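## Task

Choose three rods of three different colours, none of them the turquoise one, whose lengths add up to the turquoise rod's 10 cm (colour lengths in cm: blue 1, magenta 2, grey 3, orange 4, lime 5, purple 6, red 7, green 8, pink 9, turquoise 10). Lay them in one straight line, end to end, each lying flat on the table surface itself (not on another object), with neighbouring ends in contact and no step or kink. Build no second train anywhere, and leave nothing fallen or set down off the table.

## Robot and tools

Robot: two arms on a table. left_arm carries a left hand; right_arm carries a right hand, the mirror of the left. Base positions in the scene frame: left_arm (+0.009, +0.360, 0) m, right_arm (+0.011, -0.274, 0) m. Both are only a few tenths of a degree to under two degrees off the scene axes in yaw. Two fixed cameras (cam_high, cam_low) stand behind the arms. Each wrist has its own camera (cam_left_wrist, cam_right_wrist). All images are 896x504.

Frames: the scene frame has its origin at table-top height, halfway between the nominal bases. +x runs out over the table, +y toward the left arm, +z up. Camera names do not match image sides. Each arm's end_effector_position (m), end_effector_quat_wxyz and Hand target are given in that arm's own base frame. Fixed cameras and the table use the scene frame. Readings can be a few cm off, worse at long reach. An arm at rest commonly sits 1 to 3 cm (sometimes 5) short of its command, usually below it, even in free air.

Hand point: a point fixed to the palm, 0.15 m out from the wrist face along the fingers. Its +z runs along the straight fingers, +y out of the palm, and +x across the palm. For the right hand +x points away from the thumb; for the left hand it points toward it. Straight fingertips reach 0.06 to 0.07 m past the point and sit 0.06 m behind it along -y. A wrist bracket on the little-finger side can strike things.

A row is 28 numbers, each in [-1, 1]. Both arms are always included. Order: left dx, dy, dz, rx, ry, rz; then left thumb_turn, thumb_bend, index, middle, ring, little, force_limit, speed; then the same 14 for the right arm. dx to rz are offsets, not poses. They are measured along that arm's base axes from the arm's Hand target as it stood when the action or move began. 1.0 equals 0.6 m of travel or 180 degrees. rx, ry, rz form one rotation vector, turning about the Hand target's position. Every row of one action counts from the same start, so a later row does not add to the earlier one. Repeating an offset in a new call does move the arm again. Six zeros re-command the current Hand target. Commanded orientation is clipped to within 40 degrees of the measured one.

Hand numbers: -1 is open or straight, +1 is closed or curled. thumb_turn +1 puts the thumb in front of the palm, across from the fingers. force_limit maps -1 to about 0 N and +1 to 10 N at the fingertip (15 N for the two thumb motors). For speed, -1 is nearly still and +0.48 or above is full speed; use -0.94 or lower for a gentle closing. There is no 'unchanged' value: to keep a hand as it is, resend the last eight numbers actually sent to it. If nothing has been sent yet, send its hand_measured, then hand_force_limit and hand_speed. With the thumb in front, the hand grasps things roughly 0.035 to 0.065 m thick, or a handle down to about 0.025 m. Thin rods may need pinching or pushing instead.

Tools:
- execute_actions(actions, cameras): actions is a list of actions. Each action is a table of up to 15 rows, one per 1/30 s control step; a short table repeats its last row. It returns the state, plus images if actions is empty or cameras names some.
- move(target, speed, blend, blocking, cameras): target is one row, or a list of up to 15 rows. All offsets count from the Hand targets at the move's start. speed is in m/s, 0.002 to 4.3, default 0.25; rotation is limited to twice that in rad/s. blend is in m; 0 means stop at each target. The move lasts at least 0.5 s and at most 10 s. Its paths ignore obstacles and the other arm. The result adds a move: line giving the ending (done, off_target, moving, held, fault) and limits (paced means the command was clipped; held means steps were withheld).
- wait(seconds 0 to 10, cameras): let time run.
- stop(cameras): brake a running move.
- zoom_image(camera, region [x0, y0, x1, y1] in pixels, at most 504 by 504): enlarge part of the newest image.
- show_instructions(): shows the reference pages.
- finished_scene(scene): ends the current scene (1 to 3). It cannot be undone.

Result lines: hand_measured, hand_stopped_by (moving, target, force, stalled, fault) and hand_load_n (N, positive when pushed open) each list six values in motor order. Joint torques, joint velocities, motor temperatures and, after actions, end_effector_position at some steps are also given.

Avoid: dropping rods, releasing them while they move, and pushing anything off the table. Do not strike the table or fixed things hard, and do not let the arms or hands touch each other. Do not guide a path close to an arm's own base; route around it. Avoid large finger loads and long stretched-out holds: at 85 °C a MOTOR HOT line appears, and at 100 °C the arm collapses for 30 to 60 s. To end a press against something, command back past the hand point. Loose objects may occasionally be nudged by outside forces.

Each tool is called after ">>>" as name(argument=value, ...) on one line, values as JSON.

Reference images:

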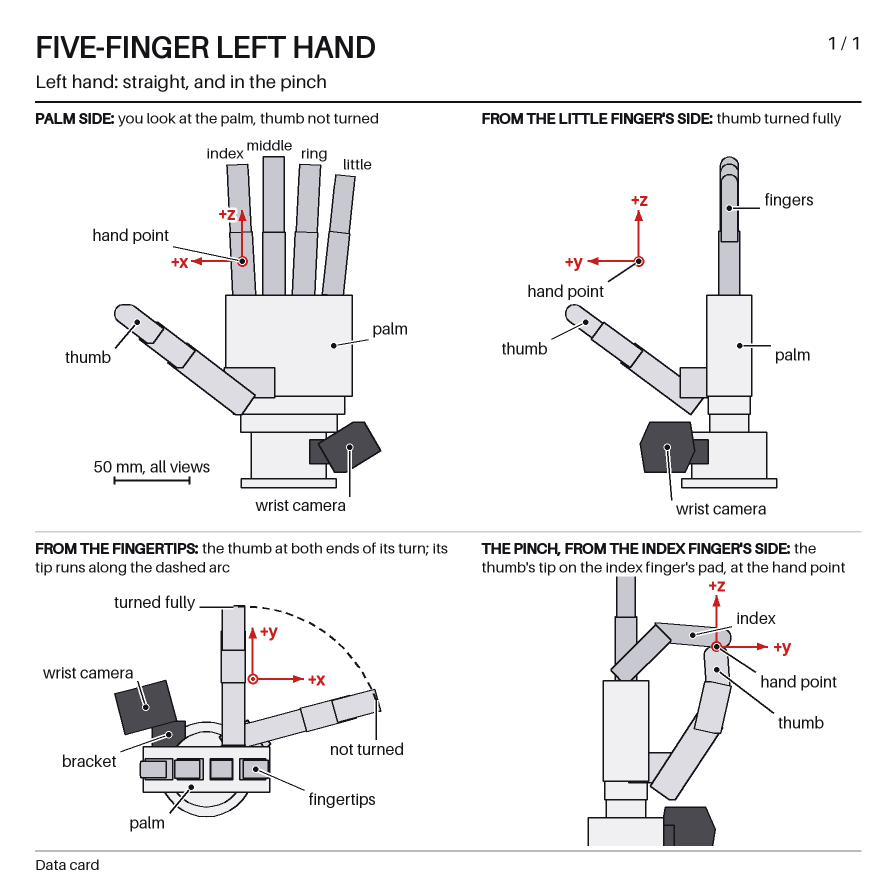

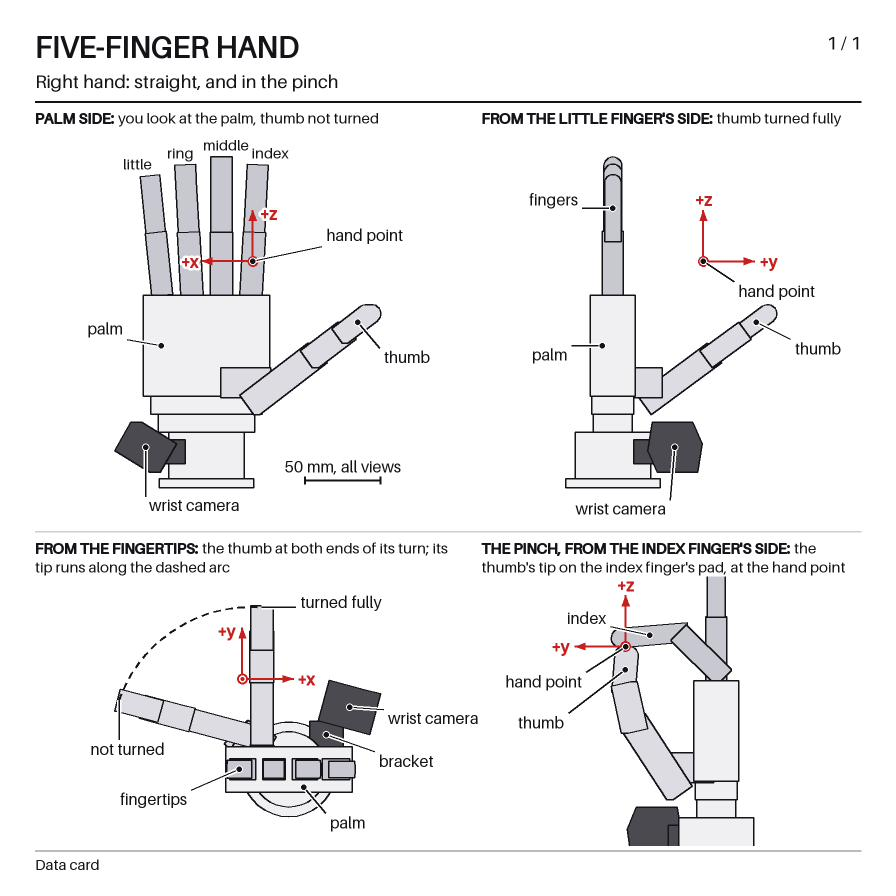

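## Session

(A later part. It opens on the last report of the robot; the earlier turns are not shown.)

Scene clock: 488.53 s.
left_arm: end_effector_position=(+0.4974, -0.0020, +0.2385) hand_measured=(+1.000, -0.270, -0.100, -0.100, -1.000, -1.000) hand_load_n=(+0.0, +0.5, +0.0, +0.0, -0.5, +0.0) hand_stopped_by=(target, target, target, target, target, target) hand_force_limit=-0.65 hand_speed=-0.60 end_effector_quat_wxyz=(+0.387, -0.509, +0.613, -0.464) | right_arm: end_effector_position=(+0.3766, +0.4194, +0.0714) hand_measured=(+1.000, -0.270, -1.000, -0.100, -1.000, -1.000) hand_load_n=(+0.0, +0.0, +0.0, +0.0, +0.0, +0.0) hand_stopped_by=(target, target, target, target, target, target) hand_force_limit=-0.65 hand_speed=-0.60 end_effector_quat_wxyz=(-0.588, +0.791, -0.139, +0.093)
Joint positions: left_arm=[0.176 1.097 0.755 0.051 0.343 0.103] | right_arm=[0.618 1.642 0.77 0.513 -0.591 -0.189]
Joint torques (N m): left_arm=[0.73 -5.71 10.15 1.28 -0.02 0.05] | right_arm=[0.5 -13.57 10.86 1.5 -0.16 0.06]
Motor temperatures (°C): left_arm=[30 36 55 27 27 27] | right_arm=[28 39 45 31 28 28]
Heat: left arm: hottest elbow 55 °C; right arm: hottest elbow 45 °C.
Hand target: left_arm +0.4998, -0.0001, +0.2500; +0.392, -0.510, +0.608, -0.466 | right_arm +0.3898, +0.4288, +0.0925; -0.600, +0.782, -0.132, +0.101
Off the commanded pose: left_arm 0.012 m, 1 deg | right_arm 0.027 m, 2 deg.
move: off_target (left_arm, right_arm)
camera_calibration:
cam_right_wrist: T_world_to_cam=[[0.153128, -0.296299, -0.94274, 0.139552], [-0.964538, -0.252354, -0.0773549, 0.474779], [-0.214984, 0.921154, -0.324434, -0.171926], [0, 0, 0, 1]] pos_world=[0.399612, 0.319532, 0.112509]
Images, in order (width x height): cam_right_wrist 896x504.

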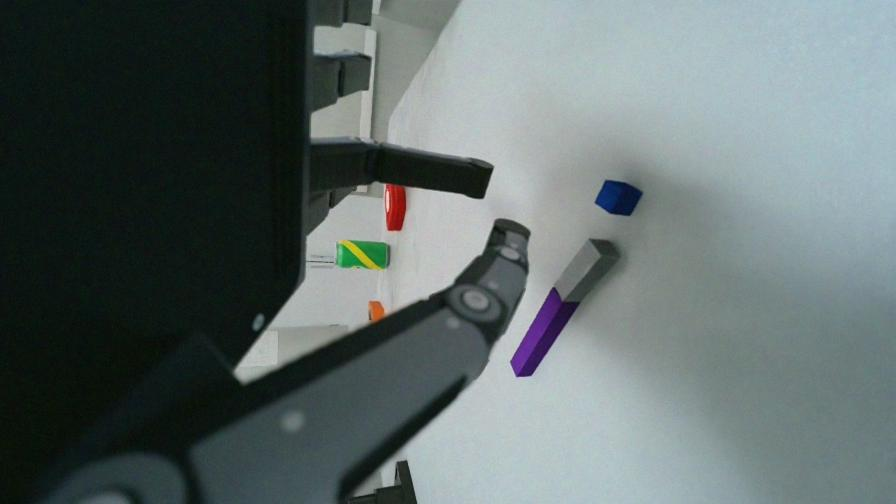

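>>> move(target=[[0,0,0,0,0,0,1,-0.27,-0.1,-0.1,-1,-1,-0.65,-0.6,-0.0397,-0.01,-0.0283,0,0,0,1,-0.27,-0.1,-0.1,-1,-1,-0.65,-0.6],[0,0,0,0,0,0,1,-0.27,-0.1,-0.1,-1,-1,-0.65,-0.6,-0.0765,0.0053,-0.0468,0,0,0,1,-0.27,-0.1,-0.1,-1,-1,-0.65,-0.6],[0,0,0,0,0,0,1,-0.27,-0.1,-0.1,-1,-1,-0.65,-0.6,-0.0837,0.0108,-0.092,0,0,0,1,-0.27,-0.1,-0.1,-1,-1,-0.65,-0.6]], speed=[0.12,0.1,0.06], cameras=["cam_right_wrist"])

>>> zoom_image(camera="cam_right_wrist", region=[440, 80, 640, 300])

Scene clock: 522.27 s.
left_arm: end_effector_position=(+0.4974, -0.0020, +0.2385) hand_measured=(+1.000, -0.270, -0.100, -0.100, -1.000, -1.000) hand_load_n=(+0.0, +0.0, +0.0, +0.0, +0.0, +0.0) hand_stopped_by=(target, target, target, target, target, target) hand_force_limit=-0.65 hand_speed=-0.60 end_effector_quat_wxyz=(+0.387, -0.509, +0.613, -0.464) | right_arm: end_effector_position=(+0.3420, +0.4298, +0.0364) hand_measured=(+1.000, -0.270, -0.100, -0.100, -1.000, -1.000) hand_load_n=(+0.0, +0.0, +0.0, +0.0, +0.0, +0.0) hand_stopped_by=(target, target, target, target, target, target) hand_force_limit=-0.65 hand_speed=-0.60 end_effector_quat_wxyz=(-0.595, +0.786, -0.134, +0.103)
Joint positions: left_arm=[0.176 1.097 0.755 0.051 0.343 0.103] | right_arm=[0.69 1.702 0.675 0.71 -0.519 -0.163]
Joint torques (N m): left_arm=[0.56 -5.25 10.26 1.2 0.02 0.06] | right_arm=[1.38 -11.52 6.31 2.62 0.19 0.1]
Motor temperatures (°C): left_arm=[30 36 56 27 27 27] | right_arm=[28 41 51 31 28 28]
Heat: left arm: hottest elbow 56 °C; right arm: hottest elbow 51 °C.
Hand target: left_arm +0.4998, -0.0001, +0.2500; +0.392, -0.510, +0.608, -0.466 | right_arm +0.3397, +0.4352, +0.0374; -0.600, +0.782, -0.132, +0.102
Off the commanded pose: left_arm 0.012 m, 1 deg | right_arm 0.006 m, 1 deg.
move: off_target (left_arm)
camera_calibration:
cam_right_wrist: T_world_to_cam=[[0.17513, -0.283553, -0.942829, 0.101961], [-0.963284, -0.247288, -0.104559, 0.43961], [-0.203502, 0.926524, -0.316449, -0.206807], [0, 0, 0, 1]] pos_world=[0.363527, 0.329234, 0.0766531]
Images, in order (width x height): cam_right_wrist 896x504.

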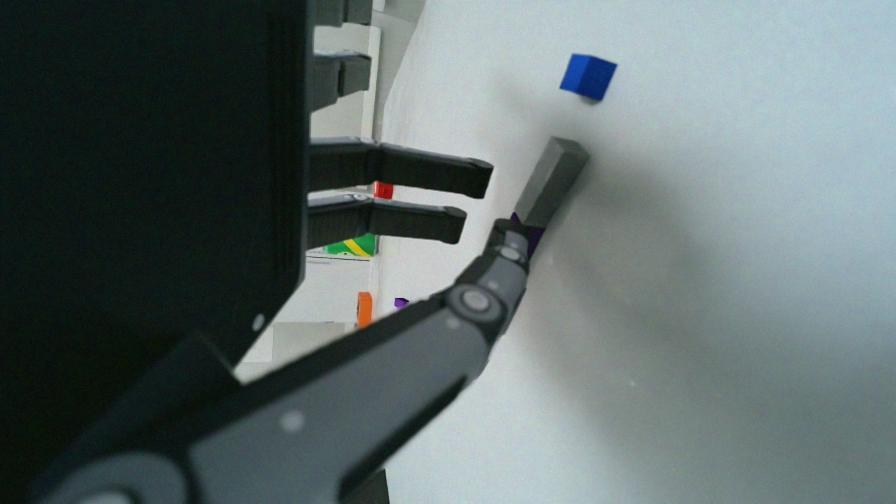

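Scaled by 2.291 from the camera's 896x504 image, which has a finer 1280x720 frame.

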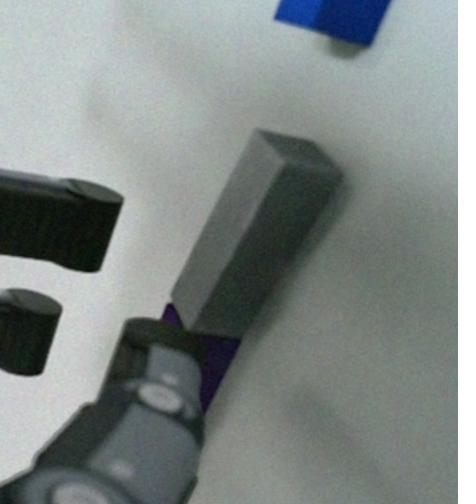

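>>> move(target=[[0,0,0,0,0,0,1,-0.27,-0.1,-0.1,-1,-1,-0.65,-0.6,0.0187,-0.0083,0.0635,0,0,0,1,-0.27,-0.1,-0.1,-1,-1,-0.65,-0.6],[0,0,0,0,0,0,1,-0.27,-0.1,-0.1,-1,-1,-0.65,-0.6,-0.0182,0.007,0.045,0,0,0,1,-0.27,-0.1,-0.1,-1,-1,-0.65,-0.6],[0,0,0,0,0,0,1,-0.27,-0.1,-0.1,-1,-1,-0.65,-0.6,-0.0253,0.0125,-0.0002,0,0,0,1,-0.27,-0.1,-0.1,-1,-1,-0.65,-0.6],[0,0,0,0,0,0,1,-0.27,-0.1,-0.1,-1,-1,-0.65,-0.6,-0.0313,0.0167,-0.0282,0,0,0,1,-0.27,-0.1,-0.1,-1,-1,-0.65,-0.6]], speed=[0.12,0.1,0.06,0.06], cameras=["cam_right_wrist"])

>>> zoom_image(camera="cam_right_wrist", region=[440, 80, 640, 300])

Scene clock: 537.63 s.
left_arm: end_effector_position=(+0.4974, -0.0020, +0.2385) hand_measured=(+1.000, -0.270, -0.100, -0.100, -1.000, -1.000) hand_load_n=(+0.0, +0.0, +0.0, +0.0, +0.0, +0.0) hand_stopped_by=(target, target, target, target, target, target) hand_force_limit=-0.65 hand_speed=-0.60 end_effector_quat_wxyz=(+0.387, -0.509, +0.613, -0.464) | right_arm: end_effector_position=(+0.3236, +0.4405, +0.0204) hand_measured=(+1.000, -0.270, -0.100, -0.100, -1.000, -1.000) hand_load_n=(+0.0, +0.0, +0.0, +0.0, +0.0, +0.0) hand_stopped_by=(target, target, target, target, target, target) hand_force_limit=-0.65 hand_speed=-0.60 end_effector_quat_wxyz=(-0.596, +0.785, -0.133, +0.103)
Joint positions: left_arm=[0.176 1.097 0.755 0.051 0.343 0.103] | right_arm=[0.74 1.741 0.65 0.784 -0.471 -0.147]
Joint torques (N m): left_arm=[0.91 -5.89 10.21 1.25 0.01 0.06] | right_arm=[1.32 -11.63 5.71 2.63 0.2 0.09]
Motor temperatures (°C): left_arm=[30 36 56 27 27 27] | right_arm=[28 41 49 31 28 28]
Heat: left arm: hottest elbow 56 °C; right arm: hottest elbow 49 °C.
Hand target: left_arm +0.4998, -0.0001, +0.2500; +0.392, -0.510, +0.608, -0.466 | right_arm +0.3209, +0.4452, +0.0205; -0.600, +0.782, -0.132, +0.102
Off the commanded pose: left_arm 0.012 m, 1 deg | right_arm 0.005 m, 1 deg.
move: off_target (left_arm)
camera_calibration:
cam_right_wrist: T_world_to_cam=[[0.177372, -0.282717, -0.942661, 0.0920663], [-0.962896, -0.247815, -0.106856, 0.423039], [-0.203396, 0.926638, -0.316183, -0.22562], [0, 0, 0, 1]] pos_world=[0.345123, 0.339933, 0.0606545]
Images, in order (width x height): cam_right_wrist 896x504.

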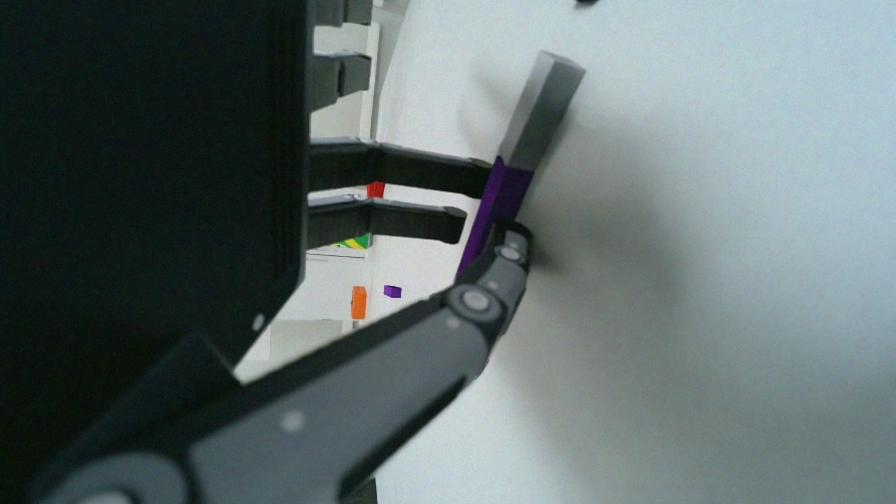

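Scaled by 2.291 from the camera's 896x504 image, which has a finer 1280x720 frame.

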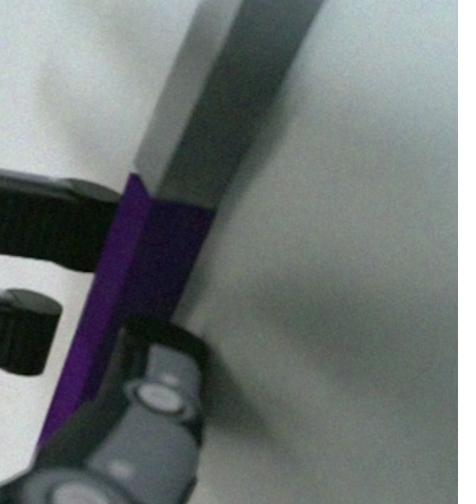

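>>> move(target=[[0,0,0,0,0,0,1,-0.27,-0.1,-0.1,-1,-1,-0.65,-0.6,0,0,0,0,0,0,1,-0.25,0.3,0.3,-1,-1,-0.65,-0.9]], speed=[0.06], cameras=["cam_right_wrist"])

>>> zoom_image(camera="cam_right_wrist", region=[440, 40, 640, 260])

Scene clock: 541.70 s.
left_arm: end_effector_position=(+0.4974, -0.0020, +0.2385) hand_measured=(+1.000, -0.270, -0.100, -0.100, -1.000, -1.000) hand_load_n=(+0.0, +0.0, +0.0, +0.0, +0.0, +0.0) hand_stopped_by=(target, target, target, target, target, target) hand_force_limit=-0.65 hand_speed=-0.60 end_effector_quat_wxyz=(+0.387, -0.509, +0.613, -0.464) | right_arm: end_effector_position=(+0.3239, +0.4408, +0.0212) hand_measured=(+1.000, -0.250, +0.150, +0.132, -1.000, -1.000) hand_load_n=(-2.0, +2.0, +3.0, +2.5, +0.0, +0.0) hand_stopped_by=(target, target, force, force, target, target) hand_force_limit=-0.65 hand_speed=-0.90 end_effector_quat_wxyz=(-0.597, +0.785, -0.133, +0.104)
Joint positions: left_arm=[0.176 1.097 0.755 0.051 0.343 0.103] | right_arm=[0.74 1.741 0.65 0.787 -0.471 -0.146]
Joint torques (N m): left_arm=[0.67 -5.66 10.25 1.25 0.03 0.1] | right_arm=[1.38 -11.52 5.72 2.52 0.21 0.09]
Motor temperatures (°C): left_arm=[30 36 56 27 27 27] | right_arm=[28 40 49 31 28 28]
Heat: left arm: hottest elbow 56 °C; right arm: hottest elbow 49 °C.
Hand target: left_arm +0.4998, -0.0001, +0.2500; +0.392, -0.510, +0.608, -0.466 | right_arm +0.3209, +0.4452, +0.0205; -0.600, +0.782, -0.132, +0.102
Off the commanded pose: left_arm 0.012 m, 1 deg | right_arm 0.005 m, 1 deg.
move: off_target (left_arm)
camera_calibration:
cam_right_wrist: T_world_to_cam=[[0.178627, -0.280275, -0.943153, 0.0913355], [-0.962834, -0.247165, -0.108905, 0.42322], [-0.202591, 0.927554, -0.314008, -0.226325], [0, 0, 0, 1]] pos_world=[0.345324, 0.340132, 0.0611664]
Images, in order (width x height): cam_right_wrist 896x504.

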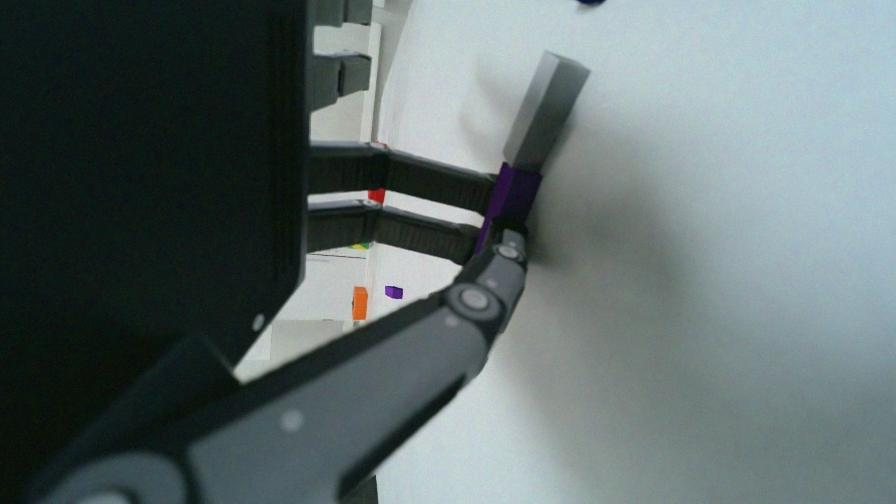

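Scaled by 2.291 from the camera's 896x504 image, which has a finer 1280x720 frame.

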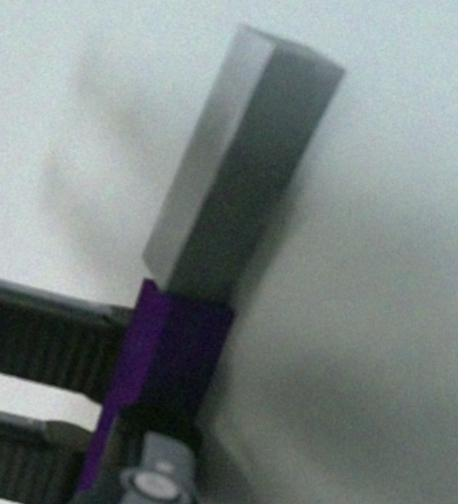

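>>> move(target=[[0,0,0,0,0,0,1,-0.27,-0.1,-0.1,-1,-1,-0.65,-0.6,0,0,0.003,0,0,0,1,-0.27,-0.1,-0.1,-1,-1,-0.65,-0.6],[0,0,0,0,0,0,1,-0.27,-0.1,-0.1,-1,-1,-0.65,-0.6,0,0,0.09,0,0,0,1,-0.27,-0.1,-0.1,-1,-1,-0.65,-0.6],[0,0,0,0,0,0,1,-0.27,-0.1,-0.1,-1,-1,-0.65,-0.6,0.0978,-0.0422,0.0922,0,0,0,1,-0.27,-1,-0.1,-1,-1,-0.65,-0.6],[0,0,0,0,0,0,1,-0.27,-0.1,-0.1,-1,-1,-0.65,-0.6,0.061,-0.0268,0.0737,0,0,0,1,-0.27,-1,-0.1,-1,-1,-0.65,-0.6],[0,0,0,0,0,0,1,-0.27,-0.1,-0.1,-1,-1,-0.65,-0.6,0.0538,-0.0213,0.0285,0,0,0,1,-0.27,-1,-0.1,-1,-1,-0.65,-0.6]], speed=[0.04,0.1,0.12,0.1,0.06], cameras=["cam_right_wrist"])

>>> zoom_image(camera="cam_right_wrist", region=[440, 80, 640, 300])

Scene clock: 555.20 s.
left_arm: end_effector_position=(+0.4974, -0.0020, +0.2385) hand_measured=(+1.000, -0.270, -0.100, -0.100, -1.000, -1.000) hand_load_n=(+0.0, +0.0, +0.0, +0.0, +0.0, +0.0) hand_stopped_by=(target, target, target, target, target, target) hand_force_limit=-0.65 hand_speed=-0.60 end_effector_quat_wxyz=(+0.387, -0.509, +0.613, -0.464) | right_arm: end_effector_position=(+0.3556, +0.4274, +0.0378) hand_measured=(+1.000, -0.270, -1.000, -0.100, -1.000, -1.000) hand_load_n=(+0.0, +0.0, -0.5, +0.0, +0.0, +0.0) hand_stopped_by=(target, target, target, target, target, target) hand_force_limit=-0.65 hand_speed=-0.60 end_effector_quat_wxyz=(-0.596, +0.785, -0.133, +0.103)
Joint positions: left_arm=[0.176 1.097 0.755 0.051 0.343 0.103] | right_arm=[0.665 1.715 0.701 0.694 -0.543 -0.172]
Joint torques (N m): left_arm=[0.85 -6.3 10.22 1.25 0.02 0.07] | right_arm=[1.38 -11.81 6.34 2.62 0.18 0.1]
Motor temperatures (°C): left_arm=[30 36 56 27 27 27] | right_arm=[28 40 48 31 28 28]
Heat: left arm: hottest elbow 56 °C; right arm: hottest elbow 48 °C.
Hand target: left_arm +0.4998, -0.0001, +0.2500; +0.392, -0.510, +0.608, -0.466 | right_arm +0.3532, +0.4324, +0.0376; -0.600, +0.782, -0.132, +0.102
Off the commanded pose: left_arm 0.012 m, 1 deg | right_arm 0.006 m, 1 deg.
move: off_target (left_arm); target 3's new numbers were sent with right_arm's hand 0.018 m and 1 deg from that target
camera_calibration:
cam_right_wrist: T_world_to_cam=[[0.176845, -0.281917, -0.943, 0.0988408], [-0.962972, -0.24765, -0.106553, 0.452371], [-0.203494, 0.926926, -0.315274, -0.201567], [0, 0, 0, 1]] pos_world=[0.377123, 0.326733, 0.0778595]
Images, in order (width x height): cam_right_wrist 896x504.

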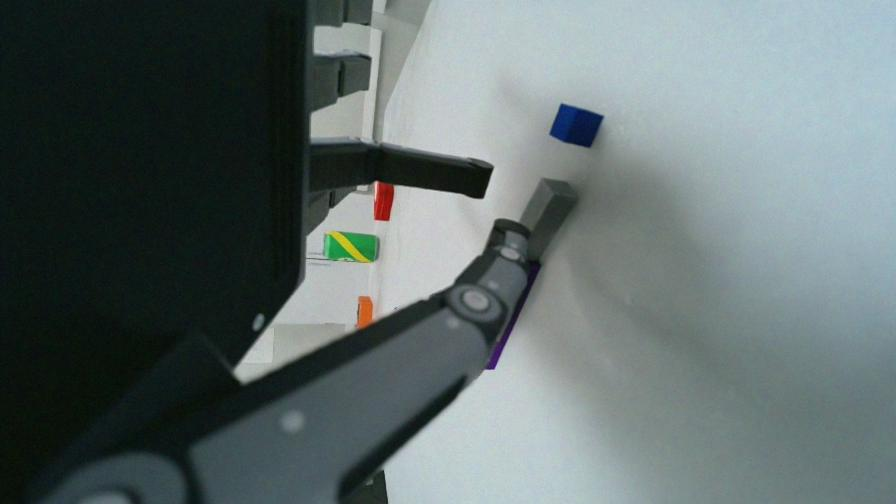

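Scaled by 2.291 from the camera's 896x504 image, which has a finer 1280x720 frame.

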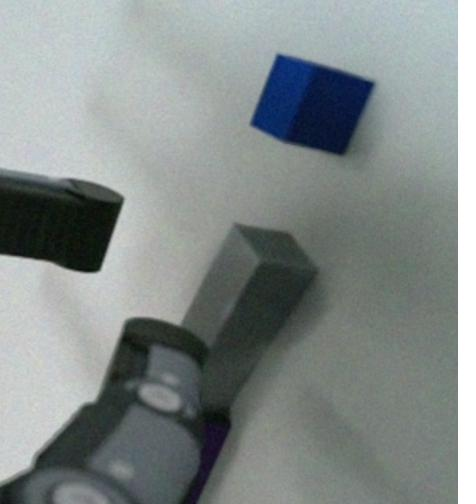

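>>> move(target=[[0,0,0,0,0,0,1,-0.27,-0.1,-0.1,-1,-1,-0.65,-0.6,-0.011,-0.0035,0,0,0,0,1,-0.27,-1,-0.1,-1,-1,-0.65,-0.6],[0,0,0,0,0,0,1,-0.27,-0.1,-0.1,-1,-1,-0.65,-0.6,-0.011,0,-0.028,0,0,0,1,-0.27,-1,-0.1,-1,-1,-0.65,-0.6]], speed=[0.06,0.06], cameras=["cam_right_wrist"])

>>> zoom_image(camera="cam_right_wrist", region=[440, 80, 640, 300])

Scene clock: 562.43 s.
left_arm: end_effector_position=(+0.4974, -0.0020, +0.2385) hand_measured=(+1.000, -0.270, -0.100, -0.100, -1.000, -1.000) hand_load_n=(+0.0, +0.0, +0.0, +0.0, +0.0, +0.0) hand_stopped_by=(target, target, target, target, target, target) hand_force_limit=-0.65 hand_speed=-0.60 end_effector_quat_wxyz=(+0.387, -0.509, +0.613, -0.464) | right_arm: end_effector_position=(+0.3501, +0.4280, +0.0217) hand_measured=(+1.000, -0.270, -1.000, -0.100, -1.000, -1.000) hand_load_n=(+0.0, +0.0, +0.0, +0.0, +0.0, +0.0) hand_stopped_by=(target, target, target, target, target, target) hand_force_limit=-0.65 hand_speed=-0.60 end_effector_quat_wxyz=(-0.596, +0.785, -0.133, +0.104)
Joint positions: left_arm=[0.176 1.097 0.755 0.051 0.343 0.103] | right_arm=[0.674 1.756 0.684 0.756 -0.534 -0.169]
Joint torques (N m): left_arm=[1.03 -5.77 10.19 1.25 0.01 0.07] | right_arm=[1.32 -11.99 5.68 2.62 0.18 0.11]
Motor temperatures (°C): left_arm=[30 36 56 27 27 27] | right_arm=[28 39 48 31 28 28]
Heat: left arm: hottest elbow 56 °C; right arm: hottest elbow 48 °C.
Hand target: left_arm +0.4998, -0.0001, +0.2500; +0.392, -0.510, +0.608, -0.466 | right_arm +0.3465, +0.4324, +0.0208; -0.600, +0.782, -0.132, +0.102
Off the commanded pose: left_arm 0.012 m, 1 deg | right_arm 0.006 m, 1 deg.
move: off_target (left_arm)
camera_calibration:
cam_right_wrist: T_world_to_cam=[[0.177983, -0.280846, -0.943105, 0.084027], [-0.962974, -0.246929, -0.1082, 0.445256], [-0.202493, 0.927444, -0.314396, -0.20884], [0, 0, 0, 1]] pos_world=[0.371526, 0.327233, 0.0617643]
Images, in order (width x height): cam_right_wrist 896x504.

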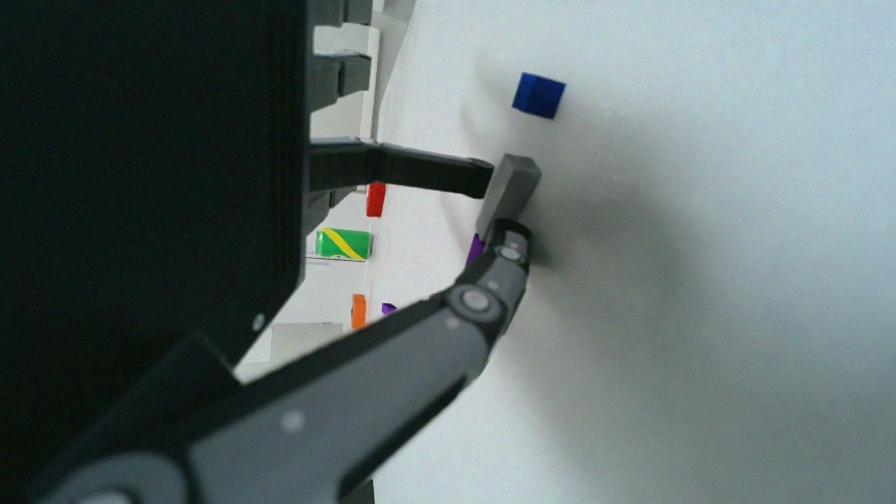

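Scaled by 2.291 from the camera's 896x504 image, which has a finer 1280x720 frame.

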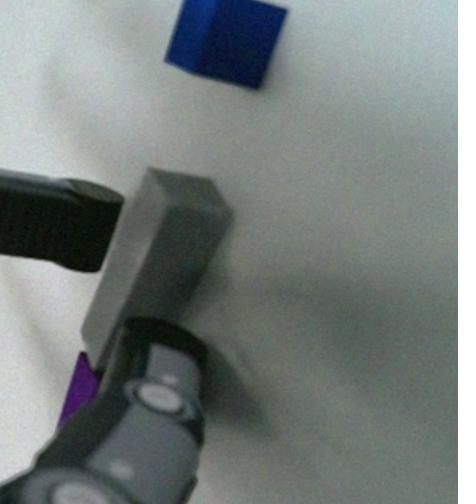

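>>> move(target=[[0,0,0,0,0,0,1,-0.27,-0.1,-0.1,-1,-1,-0.65,-0.6,0,0,0,0,0,0,1,-0.25,-1,0.3,-1,-1,-0.65,-0.9]], speed=[0.06], cameras=["cam_right_wrist"])

>>> zoom_image(camera="cam_right_wrist", region=[440, 80, 640, 300])

Scene clock: 565.93 s.
left_arm: end_effector_position=(+0.4974, -0.0020, +0.2385) hand_measured=(+1.000, -0.270, -0.100, -0.100, -1.000, -1.000) hand_load_n=(+0.0, +0.0, +0.0, +0.0, +0.0, +0.0) hand_stopped_by=(target, target, target, target, target, target) hand_force_limit=-0.65 hand_speed=-0.60 end_effector_quat_wxyz=(+0.387, -0.509, +0.613, -0.464) | right_arm: end_effector_position=(+0.3501, +0.4280, +0.0217) hand_measured=(+1.000, -0.250, -1.000, +0.130, -1.000, -1.000) hand_load_n=(-0.5, +1.0, +0.0, +2.5, +0.0, +0.0) hand_stopped_by=(target, target, target, force, target, target) hand_force_limit=-0.65 hand_speed=-0.90 end_effector_quat_wxyz=(-0.596, +0.785, -0.133, +0.104)
Joint positions: left_arm=[0.176 1.097 0.755 0.051 0.343 0.103] | right_arm=[0.674 1.756 0.684 0.756 -0.534 -0.169]
Joint torques (N m): left_arm=[0.85 -5.77 10.24 1.26 0.01 0.09] | right_arm=[1.44 -12.04 5.65 2.62 0.18 0.1]
Motor temperatures (°C): left_arm=[30 36 56 27 27 27] | right_arm=[28 39 48 31 28 28]
Heat: left arm: hottest elbow 56 °C; right arm: hottest elbow 48 °C.
Hand target: left_arm +0.4998, -0.0001, +0.2500; +0.392, -0.510, +0.608, -0.466 | right_arm +0.3465, +0.4324, +0.0208; -0.600, +0.782, -0.132, +0.102
Off the commanded pose: left_arm 0.012 m, 1 deg | right_arm 0.006 m, 1 deg.
move: off_target (left_arm)
camera_calibration:
cam_right_wrist: T_world_to_cam=[[0.177983, -0.280846, -0.943105, 0.084027], [-0.962974, -0.246929, -0.1082, 0.445256], [-0.202493, 0.927444, -0.314396, -0.20884], [0, 0, 0, 1]] pos_world=[0.371526, 0.327233, 0.0617643]
Images, in order (width x height): cam_right_wrist 896x504.

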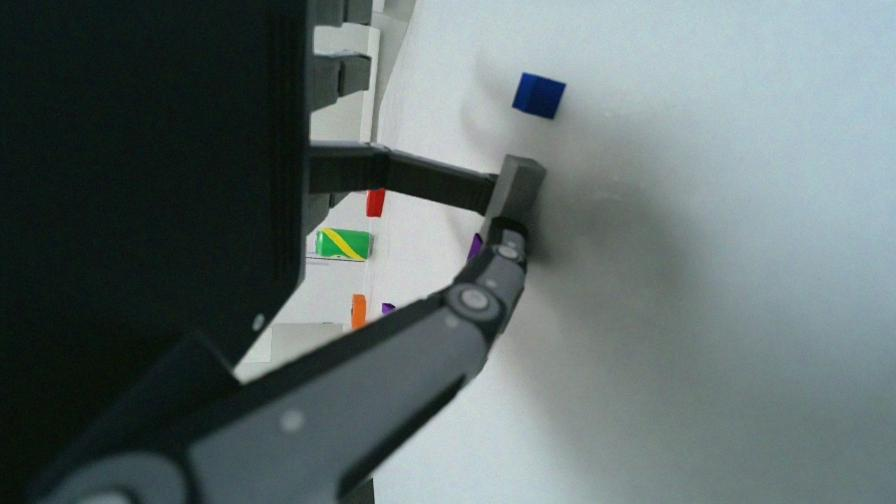

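Scaled by 2.291 from the camera's 896x504 image, which has a finer 1280x720 frame.

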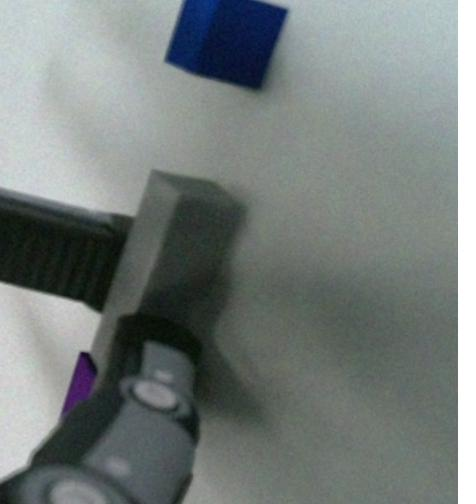

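>>> move(target=[[0,0,0,0,0,0,1,-0.27,-0.1,-0.1,-1,-1,-0.65,-0.6,0,0,0.0917,0,0,0,1,-0.25,-1,0.3,-1,-1,-0.65,-0.9],[0,0,0,0,0,0,1,-0.27,-0.1,-0.1,-1,-1,-0.65,-0.6,0.0547,-0.0207,0.0923,0,0,0,1,-0.25,-1,0.3,-1,-1,-0.65,-0.9],[0,0,0,0,0,0,1,-0.27,-0.1,-0.1,-1,-1,-0.65,-0.6,0.0178,-0.0053,0.0738,0,0,0,1,-0.25,-1,0.3,-1,-1,-0.65,-0.9],[0,0,0,0,0,0,1,-0.27,-0.1,-0.1,-1,-1,-0.65,-0.6,0.0107,0.0002,0.0287,0,0,0,1,-0.25,-1,0.3,-1,-1,-0.65,-0.9],[0,0,0,0,0,0,1,-0.27,-0.1,-0.1,-1,-1,-0.65,-0.6,0.0047,0.0043,0.0007,0,0,0,1,-0.25,-1,0.3,-1,-1,-0.65,-0.9]], speed=[0.1,0.1,0.1,0.06,0.05], cameras=["cam_right_wrist"])

>>> zoom_image(camera="cam_right_wrist", region=[440, 80, 640, 300])

Scene clock: 577.97 s.
left_arm: end_effector_position=(+0.4974, -0.0020, +0.2385) hand_measured=(+1.000, -0.270, -0.100, -0.100, -1.000, -1.000) hand_load_n=(+0.0, +0.0, +0.0, +0.0, +0.0, +0.0) hand_stopped_by=(target, target, target, target, target, target) hand_force_limit=-0.65 hand_speed=-0.60 end_effector_quat_wxyz=(+0.387, -0.509, +0.613, -0.464) | right_arm: end_effector_position=(+0.3521, +0.4303, +0.0221) hand_measured=(+1.000, -0.250, -1.000, +0.130, -1.000, -1.000) hand_load_n=(-0.5, +1.5, -0.5, +2.5, +0.0, -0.5) hand_stopped_by=(target, target, target, force, target, target) hand_force_limit=-0.65 hand_speed=-0.90 end_effector_quat_wxyz=(-0.596, +0.785, -0.133, +0.103)
Joint positions: left_arm=[0.176 1.097 0.755 0.051 0.343 0.103] | right_arm=[0.675 1.76 0.693 0.75 -0.533 -0.169]
Joint torques (N m): left_arm=[0.73 -5.77 10.19 1.24 0.01 0.07] | right_arm=[1.49 -11.93 5.87 2.62 0.18 0.1]
Motor temperatures (°C): left_arm=[30 36 56 27 27 27] | right_arm=[28 39 47 31 28 28]
Heat: left arm: hottest elbow 56 °C; right arm: hottest elbow 47 °C.
Hand target: left_arm +0.4998, -0.0001, +0.2500; +0.392, -0.510, +0.608, -0.466 | right_arm +0.3492, +0.4350, +0.0210; -0.600, +0.782, -0.132, +0.101
Off the commanded pose: left_arm 0.012 m, 1 deg | right_arm 0.006 m, 1 deg.
move: off_target (left_arm)
camera_calibration:
cam_right_wrist: T_world_to_cam=[[0.178068, -0.281044, -0.94303, 0.0847324], [-0.962789, -0.247753, -0.107963, 0.448098], [-0.203296, 0.927164, -0.314703, -0.210104], [0, 0, 0, 1]] pos_world=[0.373622, 0.329632, 0.0621626]
Images, in order (width x height): cam_right_wrist 896x504.

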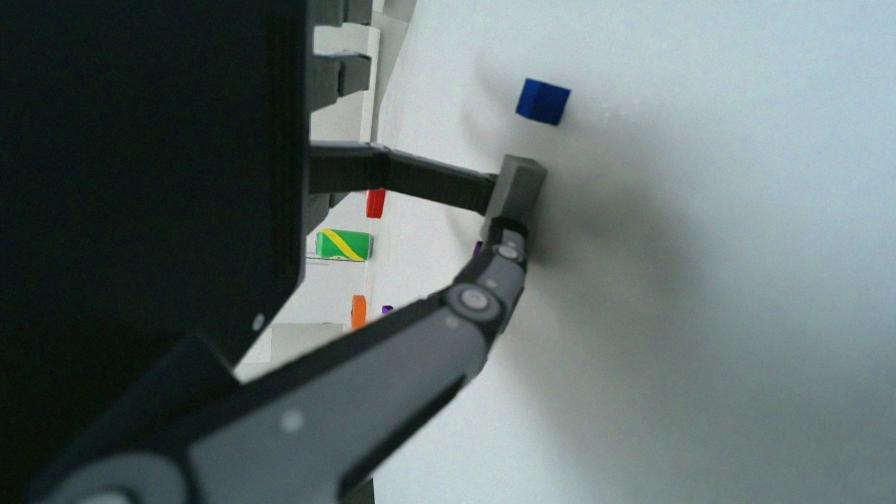

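Scaled by 2.291 from the camera's 896x504 image, which has a finer 1280x720 frame.

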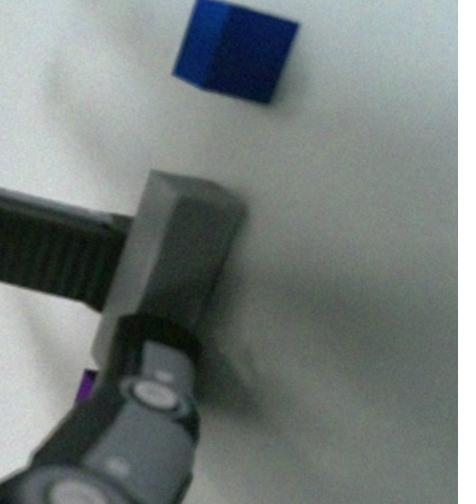

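>>> move(target=[[0,0,0,0,0,0,1,-0.27,-0.1,-0.1,-1,-1,-0.65,-0.6,0,0,-0.0033,0,0,0,1,-0.25,-1,0.3,-1,-1,-0.65,-0.9],[0,0,0,0,0,0,1,-0.27,-0.1,-0.1,-1,-1,-0.65,-0.6,-0.0158,0.0042,-0.001,0,0,0,1,-0.25,-1,0.3,-1,-1,-0.65,-0.9]], speed=[0.04,0.03], cameras=["cam_right_wrist"])

>>> zoom_image(camera="cam_right_wrist", region=[440, 80, 640, 300])

Scene clock: 582.93 s.
left_arm: end_effector_position=(+0.4974, -0.0020, +0.2385) hand_measured=(+1.000, -0.270, -0.100, -0.100, -1.000, -1.000) hand_load_n=(+0.0, +0.0, +0.0, +0.0, +0.0, +0.0) hand_stopped_by=(target, target, target, target, target, target) hand_force_limit=-0.65 hand_speed=-0.60 end_effector_quat_wxyz=(+0.387, -0.509, +0.613, -0.464) | right_arm: end_effector_position=(+0.3452, +0.4344, +0.0211) hand_measured=(+1.000, -0.250, -1.000, +0.130, -1.000, -1.000) hand_load_n=(-1.0, +0.5, +0.0, +2.5, +0.0, +0.0) hand_stopped_by=(target, target, target, force, target, target) hand_force_limit=-0.65 hand_speed=-0.90 end_effector_quat_wxyz=(-0.597, +0.784, -0.132, +0.105)
Joint positions: left_arm=[0.176 1.097 0.755 0.051 0.343 0.103] | right_arm=[0.694 1.76 0.683 0.768 -0.515 -0.163]
Joint torques (N m): left_arm=[0.79 -5.71 10.22 1.25 0.01 0.07] | right_arm=[1.38 -12.45 5.2 2.45 0.18 0.1]
Motor temperatures (°C): left_arm=[30 36 56 27 27 27] | right_arm=[28 39 47 31 28 28]
Heat: left arm: hottest elbow 56 °C; right arm: hottest elbow 47 °C.
Hand target: left_arm +0.4998, -0.0001, +0.2500; +0.392, -0.510, +0.608, -0.466 | right_arm +0.3397, +0.4375, +0.0204; -0.600, +0.783, -0.132, +0.101
Off the commanded pose: left_arm 0.012 m, 1 deg | right_arm 0.006 m, 1 deg.
move: off_target (left_arm)
camera_calibration:
cam_right_wrist: T_world_to_cam=[[0.181284, -0.279156, -0.942978, 0.084183], [-0.962569, -0.24682, -0.111983, 0.44198], [-0.201485, 0.927983, -0.313452, -0.216645], [0, 0, 0, 1]] pos_world=[0.366525, 0.333632, 0.0609693]
Images, in order (width x height): cam_right_wrist 896x504.

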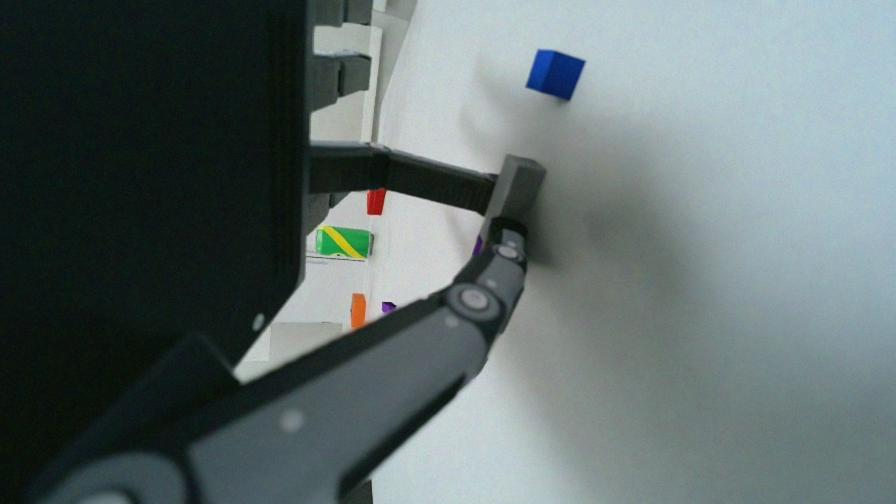

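Scaled by 2.291 from the camera's 896x504 image, which has a finer 1280x720 frame.

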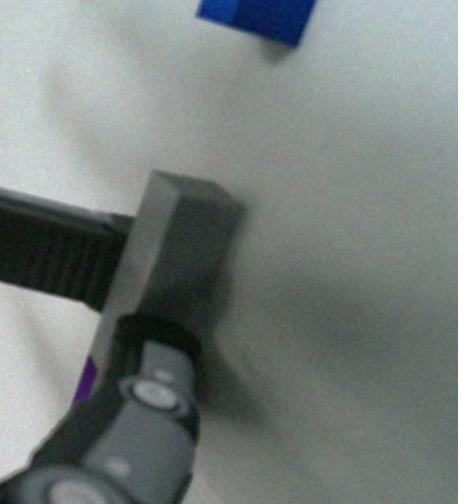

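>>> move(target=[[0,0,0,0,0,0,1,-0.27,-0.1,-0.1,-1,-1,-0.65,-0.6,0.003,0,0.004,0,0,0,1,-0.27,-1,-0.1,-1,-1,-0.65,-0.6],[0,0,0,0,0,0,1,-0.27,-0.1,-0.1,-1,-1,-0.65,-0.6,0.015,0,0.11,0,0,0,1,-0.27,-1,-0.1,-1,-1,-0.65,-0.6]], speed=[0.04,0.12], cameras=["cam_right_wrist"])

>>> zoom_image(camera="cam_right_wrist", region=[520, 110, 680, 330])

Scene clock: 587.03 s.
left_arm: end_effector_position=(+0.4974, -0.0020, +0.2385) hand_measured=(+1.000, -0.270, -0.100, -0.100, -1.000, -1.000) hand_load_n=(+0.0, +0.0, +0.0, +0.0, +0.0, +0.0) hand_stopped_by=(target, target, target, target, target, target) hand_force_limit=-0.65 hand_speed=-0.60 end_effector_quat_wxyz=(+0.387, -0.509, +0.613, -0.464) | right_arm: end_effector_position=(+0.3350, +0.4273, +0.0660) hand_measured=(+1.000, -0.270, -1.000, -0.100, -1.000, -1.000) hand_load_n=(+0.0, +0.0, +0.0, +0.0, +0.0, +0.0) hand_stopped_by=(target, target, target, target, target, target) hand_force_limit=-0.65 hand_speed=-0.60 end_effector_quat_wxyz=(-0.587, +0.792, -0.138, +0.093)
Joint positions: left_arm=[0.176 1.097 0.755 0.051 0.343 0.103] | right_arm=[0.694 1.598 0.686 0.568 -0.521 -0.162]
Joint torques (N m): left_arm=[0.91 -6.01 10.18 1.21 0.03 0.06] | right_arm=[0.32 -12.34 10.71 1.59 -0.13 0.05]
Motor temperatures (°C): left_arm=[30 36 56 27 27 27] | right_arm=[28 39 46 31 28 28]
Heat: left arm: hottest elbow 56 °C; right arm: hottest elbow 46 °C.
Hand target: left_arm +0.4998, -0.0001, +0.2500; +0.392, -0.510, +0.608, -0.466 | right_arm +0.3489, +0.4376, +0.0866; -0.600, +0.782, -0.132, +0.102
Off the commanded pose: left_arm 0.012 m, 1 deg | right_arm 0.027 m, 2 deg.
move: off_target (left_arm, right_arm)
camera_calibration:
cam_right_wrist: T_world_to_cam=[[0.15539, -0.297984, -0.941838, 0.143074], [-0.963957, -0.254178, -0.0786208, 0.436865], [-0.215967, 0.920108, -0.32674, -0.188843], [0, 0, 0, 1]] pos_world=[0.358103, 0.327431, 0.107396]
Images, in order (width x height): cam_right_wrist 896x504.

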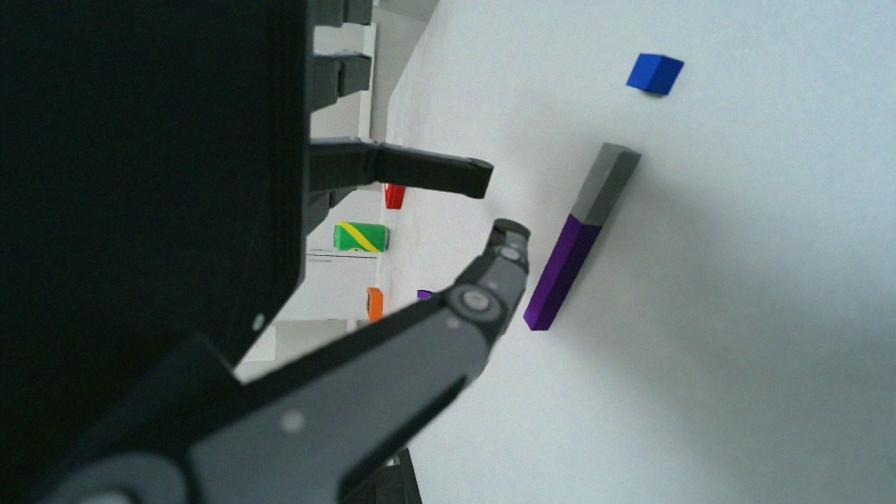

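Scaled by 2.291 from the camera's 896x504 image, which has a finer 1280x720 frame.

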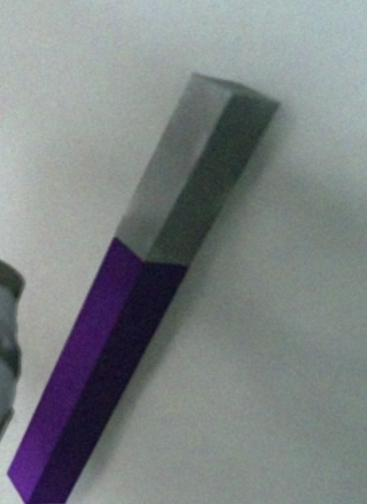

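>>> move(target=[[0,0,0,0,0,0,1,-0.27,-0.1,-0.1,-1,-1,-0.65,-0.6,0.1052,-0.048,-0.0152,0,0,0,1,-0.27,-1,-0.1,-1,-1,-0.65,-0.6],[0,0,0,0,0,0,1,-0.27,-0.1,-0.1,-1,-1,-0.65,-0.6,0.0683,-0.0327,-0.0337,0,0,0,1,-0.27,-1,-0.1,-1,-1,-0.65,-0.6],[0,0,0,0,0,0,1,-0.27,-0.1,-0.1,-1,-1,-0.65,-0.6,0.0612,-0.0272,-0.0788,0,0,0,1,-0.27,-1,-0.1,-1,-1,-0.65,-0.6]], speed=[0.12,0.1,0.06], cameras=["cam_right_wrist"])

>>> zoom_image(camera="cam_right_wrist", region=[440, 120, 640, 340])

Scene clock: 596.47 s.
left_arm: end_effector_position=(+0.4974, -0.0020, +0.2385) hand_measured=(+1.000, -0.270, -0.100, -0.100, -1.000, -1.000) hand_load_n=(+0.0, +0.0, +0.0, +0.0, -0.5, +0.0) hand_stopped_by=(target, target, target, target, target, target) hand_force_limit=-0.65 hand_speed=-0.60 end_effector_quat_wxyz=(+0.387, -0.509, +0.613, -0.464) | right_arm: end_effector_position=(+0.3879, +0.4157, +0.0398) hand_measured=(+1.000, -0.270, -1.000, -0.100, -1.000, -1.000) hand_load_n=(+0.0, +0.0, +0.0, +0.0, +0.0, +0.0) hand_stopped_by=(target, target, target, target, target, target) hand_force_limit=-0.65 hand_speed=-0.60 end_effector_quat_wxyz=(-0.596, +0.785, -0.134, +0.103)
Joint positions: left_arm=[0.176 1.097 0.755 0.051 0.343 0.103] | right_arm=[0.597 1.742 0.758 0.65 -0.607 -0.197]
Joint torques (N m): left_arm=[0.85 -5.6 10.28 1.25 0.03 0.06] | right_arm=[1.49 -12.51 6.57 2.59 0.15 0.1]
Motor temperatures (°C): left_arm=[30 36 56 27 27 27] | right_arm=[28 39 48 31 28 28]
Heat: left arm: hottest elbow 56 °C; right arm: hottest elbow 48 °C.
Hand target: left_arm +0.4998, -0.0001, +0.2500; +0.392, -0.510, +0.608, -0.466 | right_arm +0.3856, +0.4212, +0.0393; -0.600, +0.782, -0.133, +0.102
Off the commanded pose: left_arm 0.012 m, 1 deg | right_arm 0.006 m, 1 deg.
move: off_target (left_arm)
camera_calibration:
cam_right_wrist: T_world_to_cam=[[0.175811, -0.2813, -0.943377, 0.0918849], [-0.963245, -0.246866, -0.105903, 0.480597], [-0.203098, 0.927323, -0.314363, -0.183909], [0, 0, 0, 1]] pos_world=[0.409427, 0.315033, 0.0797646]
Images, in order (width x height): cam_right_wrist 896x504.

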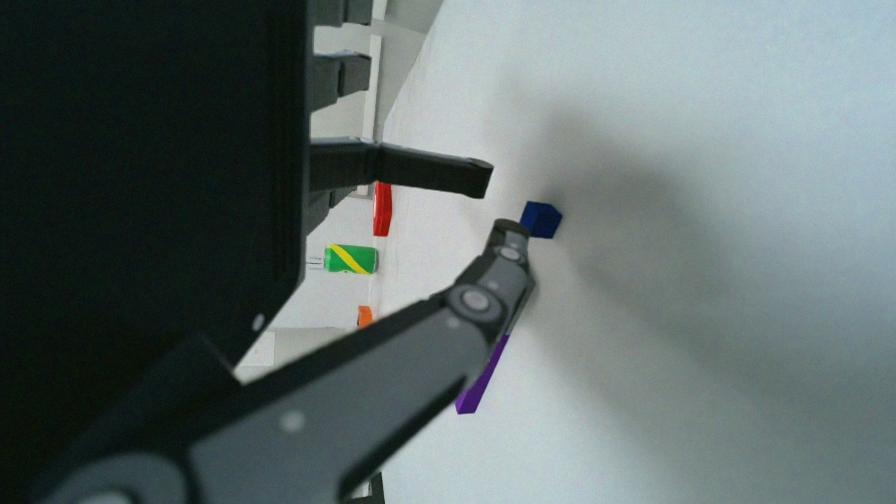

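Scaled by 2.291 from the camera's 896x504 image, which has a finer 1280x720 frame.

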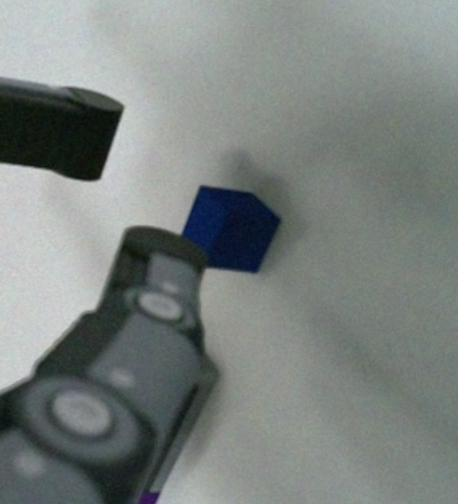

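>>> move(target=[[0,0,0,0,0,0,1,-0.27,-0.1,-0.1,-1,-1,-0.65,-0.6,-0.006,0.0035,-0.028,0,0,0,1,-0.27,-1,-0.1,-1,-1,-0.65,-0.6],[0,0,0,0,0,0,1,-0.27,-0.1,-0.1,-1,-1,-0.65,-0.6,-0.006,0.0035,-0.028,0,0,0,1,-0.25,-1,0.3,-1,-1,-0.65,-0.9]], speed=[0.06,0.06], cameras=["cam_right_wrist"])

>>> zoom_image(camera="cam_right_wrist", region=[480, 170, 560, 250])

Scene clock: 604.30 s.
left_arm: end_effector_position=(+0.4974, -0.0020, +0.2385) hand_measured=(+1.000, -0.270, -0.100, -0.100, -1.000, -1.000) hand_load_n=(+0.0, +0.0, +0.0, +0.0, +0.0, +0.0) hand_stopped_by=(target, target, target, target, target, target) hand_force_limit=-0.65 hand_speed=-0.60 end_effector_quat_wxyz=(+0.387, -0.509, +0.613, -0.464) | right_arm: end_effector_position=(+0.3847, +0.4184, +0.0243) hand_measured=(+1.000, -0.250, -1.000, +0.132, -1.000, -1.000) hand_load_n=(+0.5, +1.5, +0.0, +2.0, +0.0, +0.0) hand_stopped_by=(target, target, target, force, target, target) hand_force_limit=-0.65 hand_speed=-0.90 end_effector_quat_wxyz=(-0.597, +0.784, -0.133, +0.104)
Joint positions: left_arm=[0.176 1.097 0.755 0.051 0.343 0.103] | right_arm=[0.607 1.783 0.749 0.706 -0.599 -0.193]
Joint torques (N m): left_arm=[1.03 -5.89 10.28 1.28 0.01 0.06] | right_arm=[1.38 -12.51 6.09 2.58 0.16 0.1]
Motor temperatures (°C): left_arm=[30 36 56 27 27 27] | right_arm=[28 39 48 31 28 28]
Heat: left arm: hottest elbow 56 °C; right arm: hottest elbow 48 °C.
Hand target: left_arm +0.4998, -0.0001, +0.2500; +0.392, -0.510, +0.608, -0.466 | right_arm +0.3819, +0.4234, +0.0226; -0.600, +0.782, -0.132, +0.102
Off the commanded pose: left_arm 0.012 m, 1 deg | right_arm 0.006 m, 0 deg.
move: off_target (left_arm)
camera_calibration:
cam_right_wrist: T_world_to_cam=[[0.178326, -0.27979, -0.943354, 0.0770589], [-0.962806, -0.247396, -0.108628, 0.476676], [-0.202989, 0.927638, -0.313501, -0.19204], [0, 0, 0, 1]] pos_world=[0.406223, 0.317632, 0.0642692]
Images, in order (width x height): cam_right_wrist 896x504.

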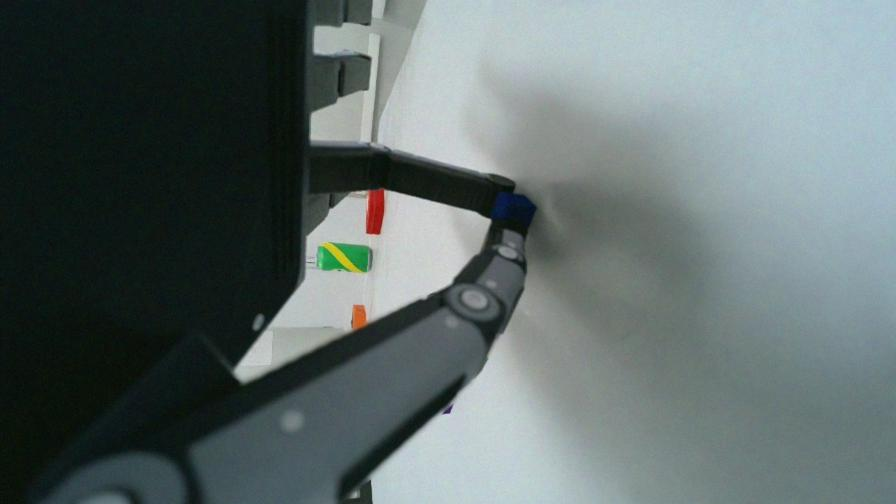

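Scaled by 6.300 from the camera's 896x504 image, which has a finer 1280x720 frame.

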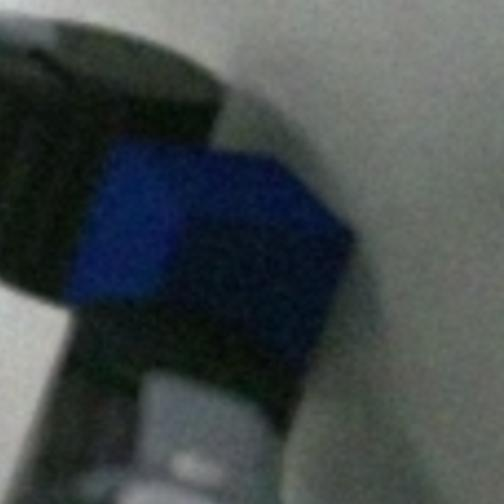

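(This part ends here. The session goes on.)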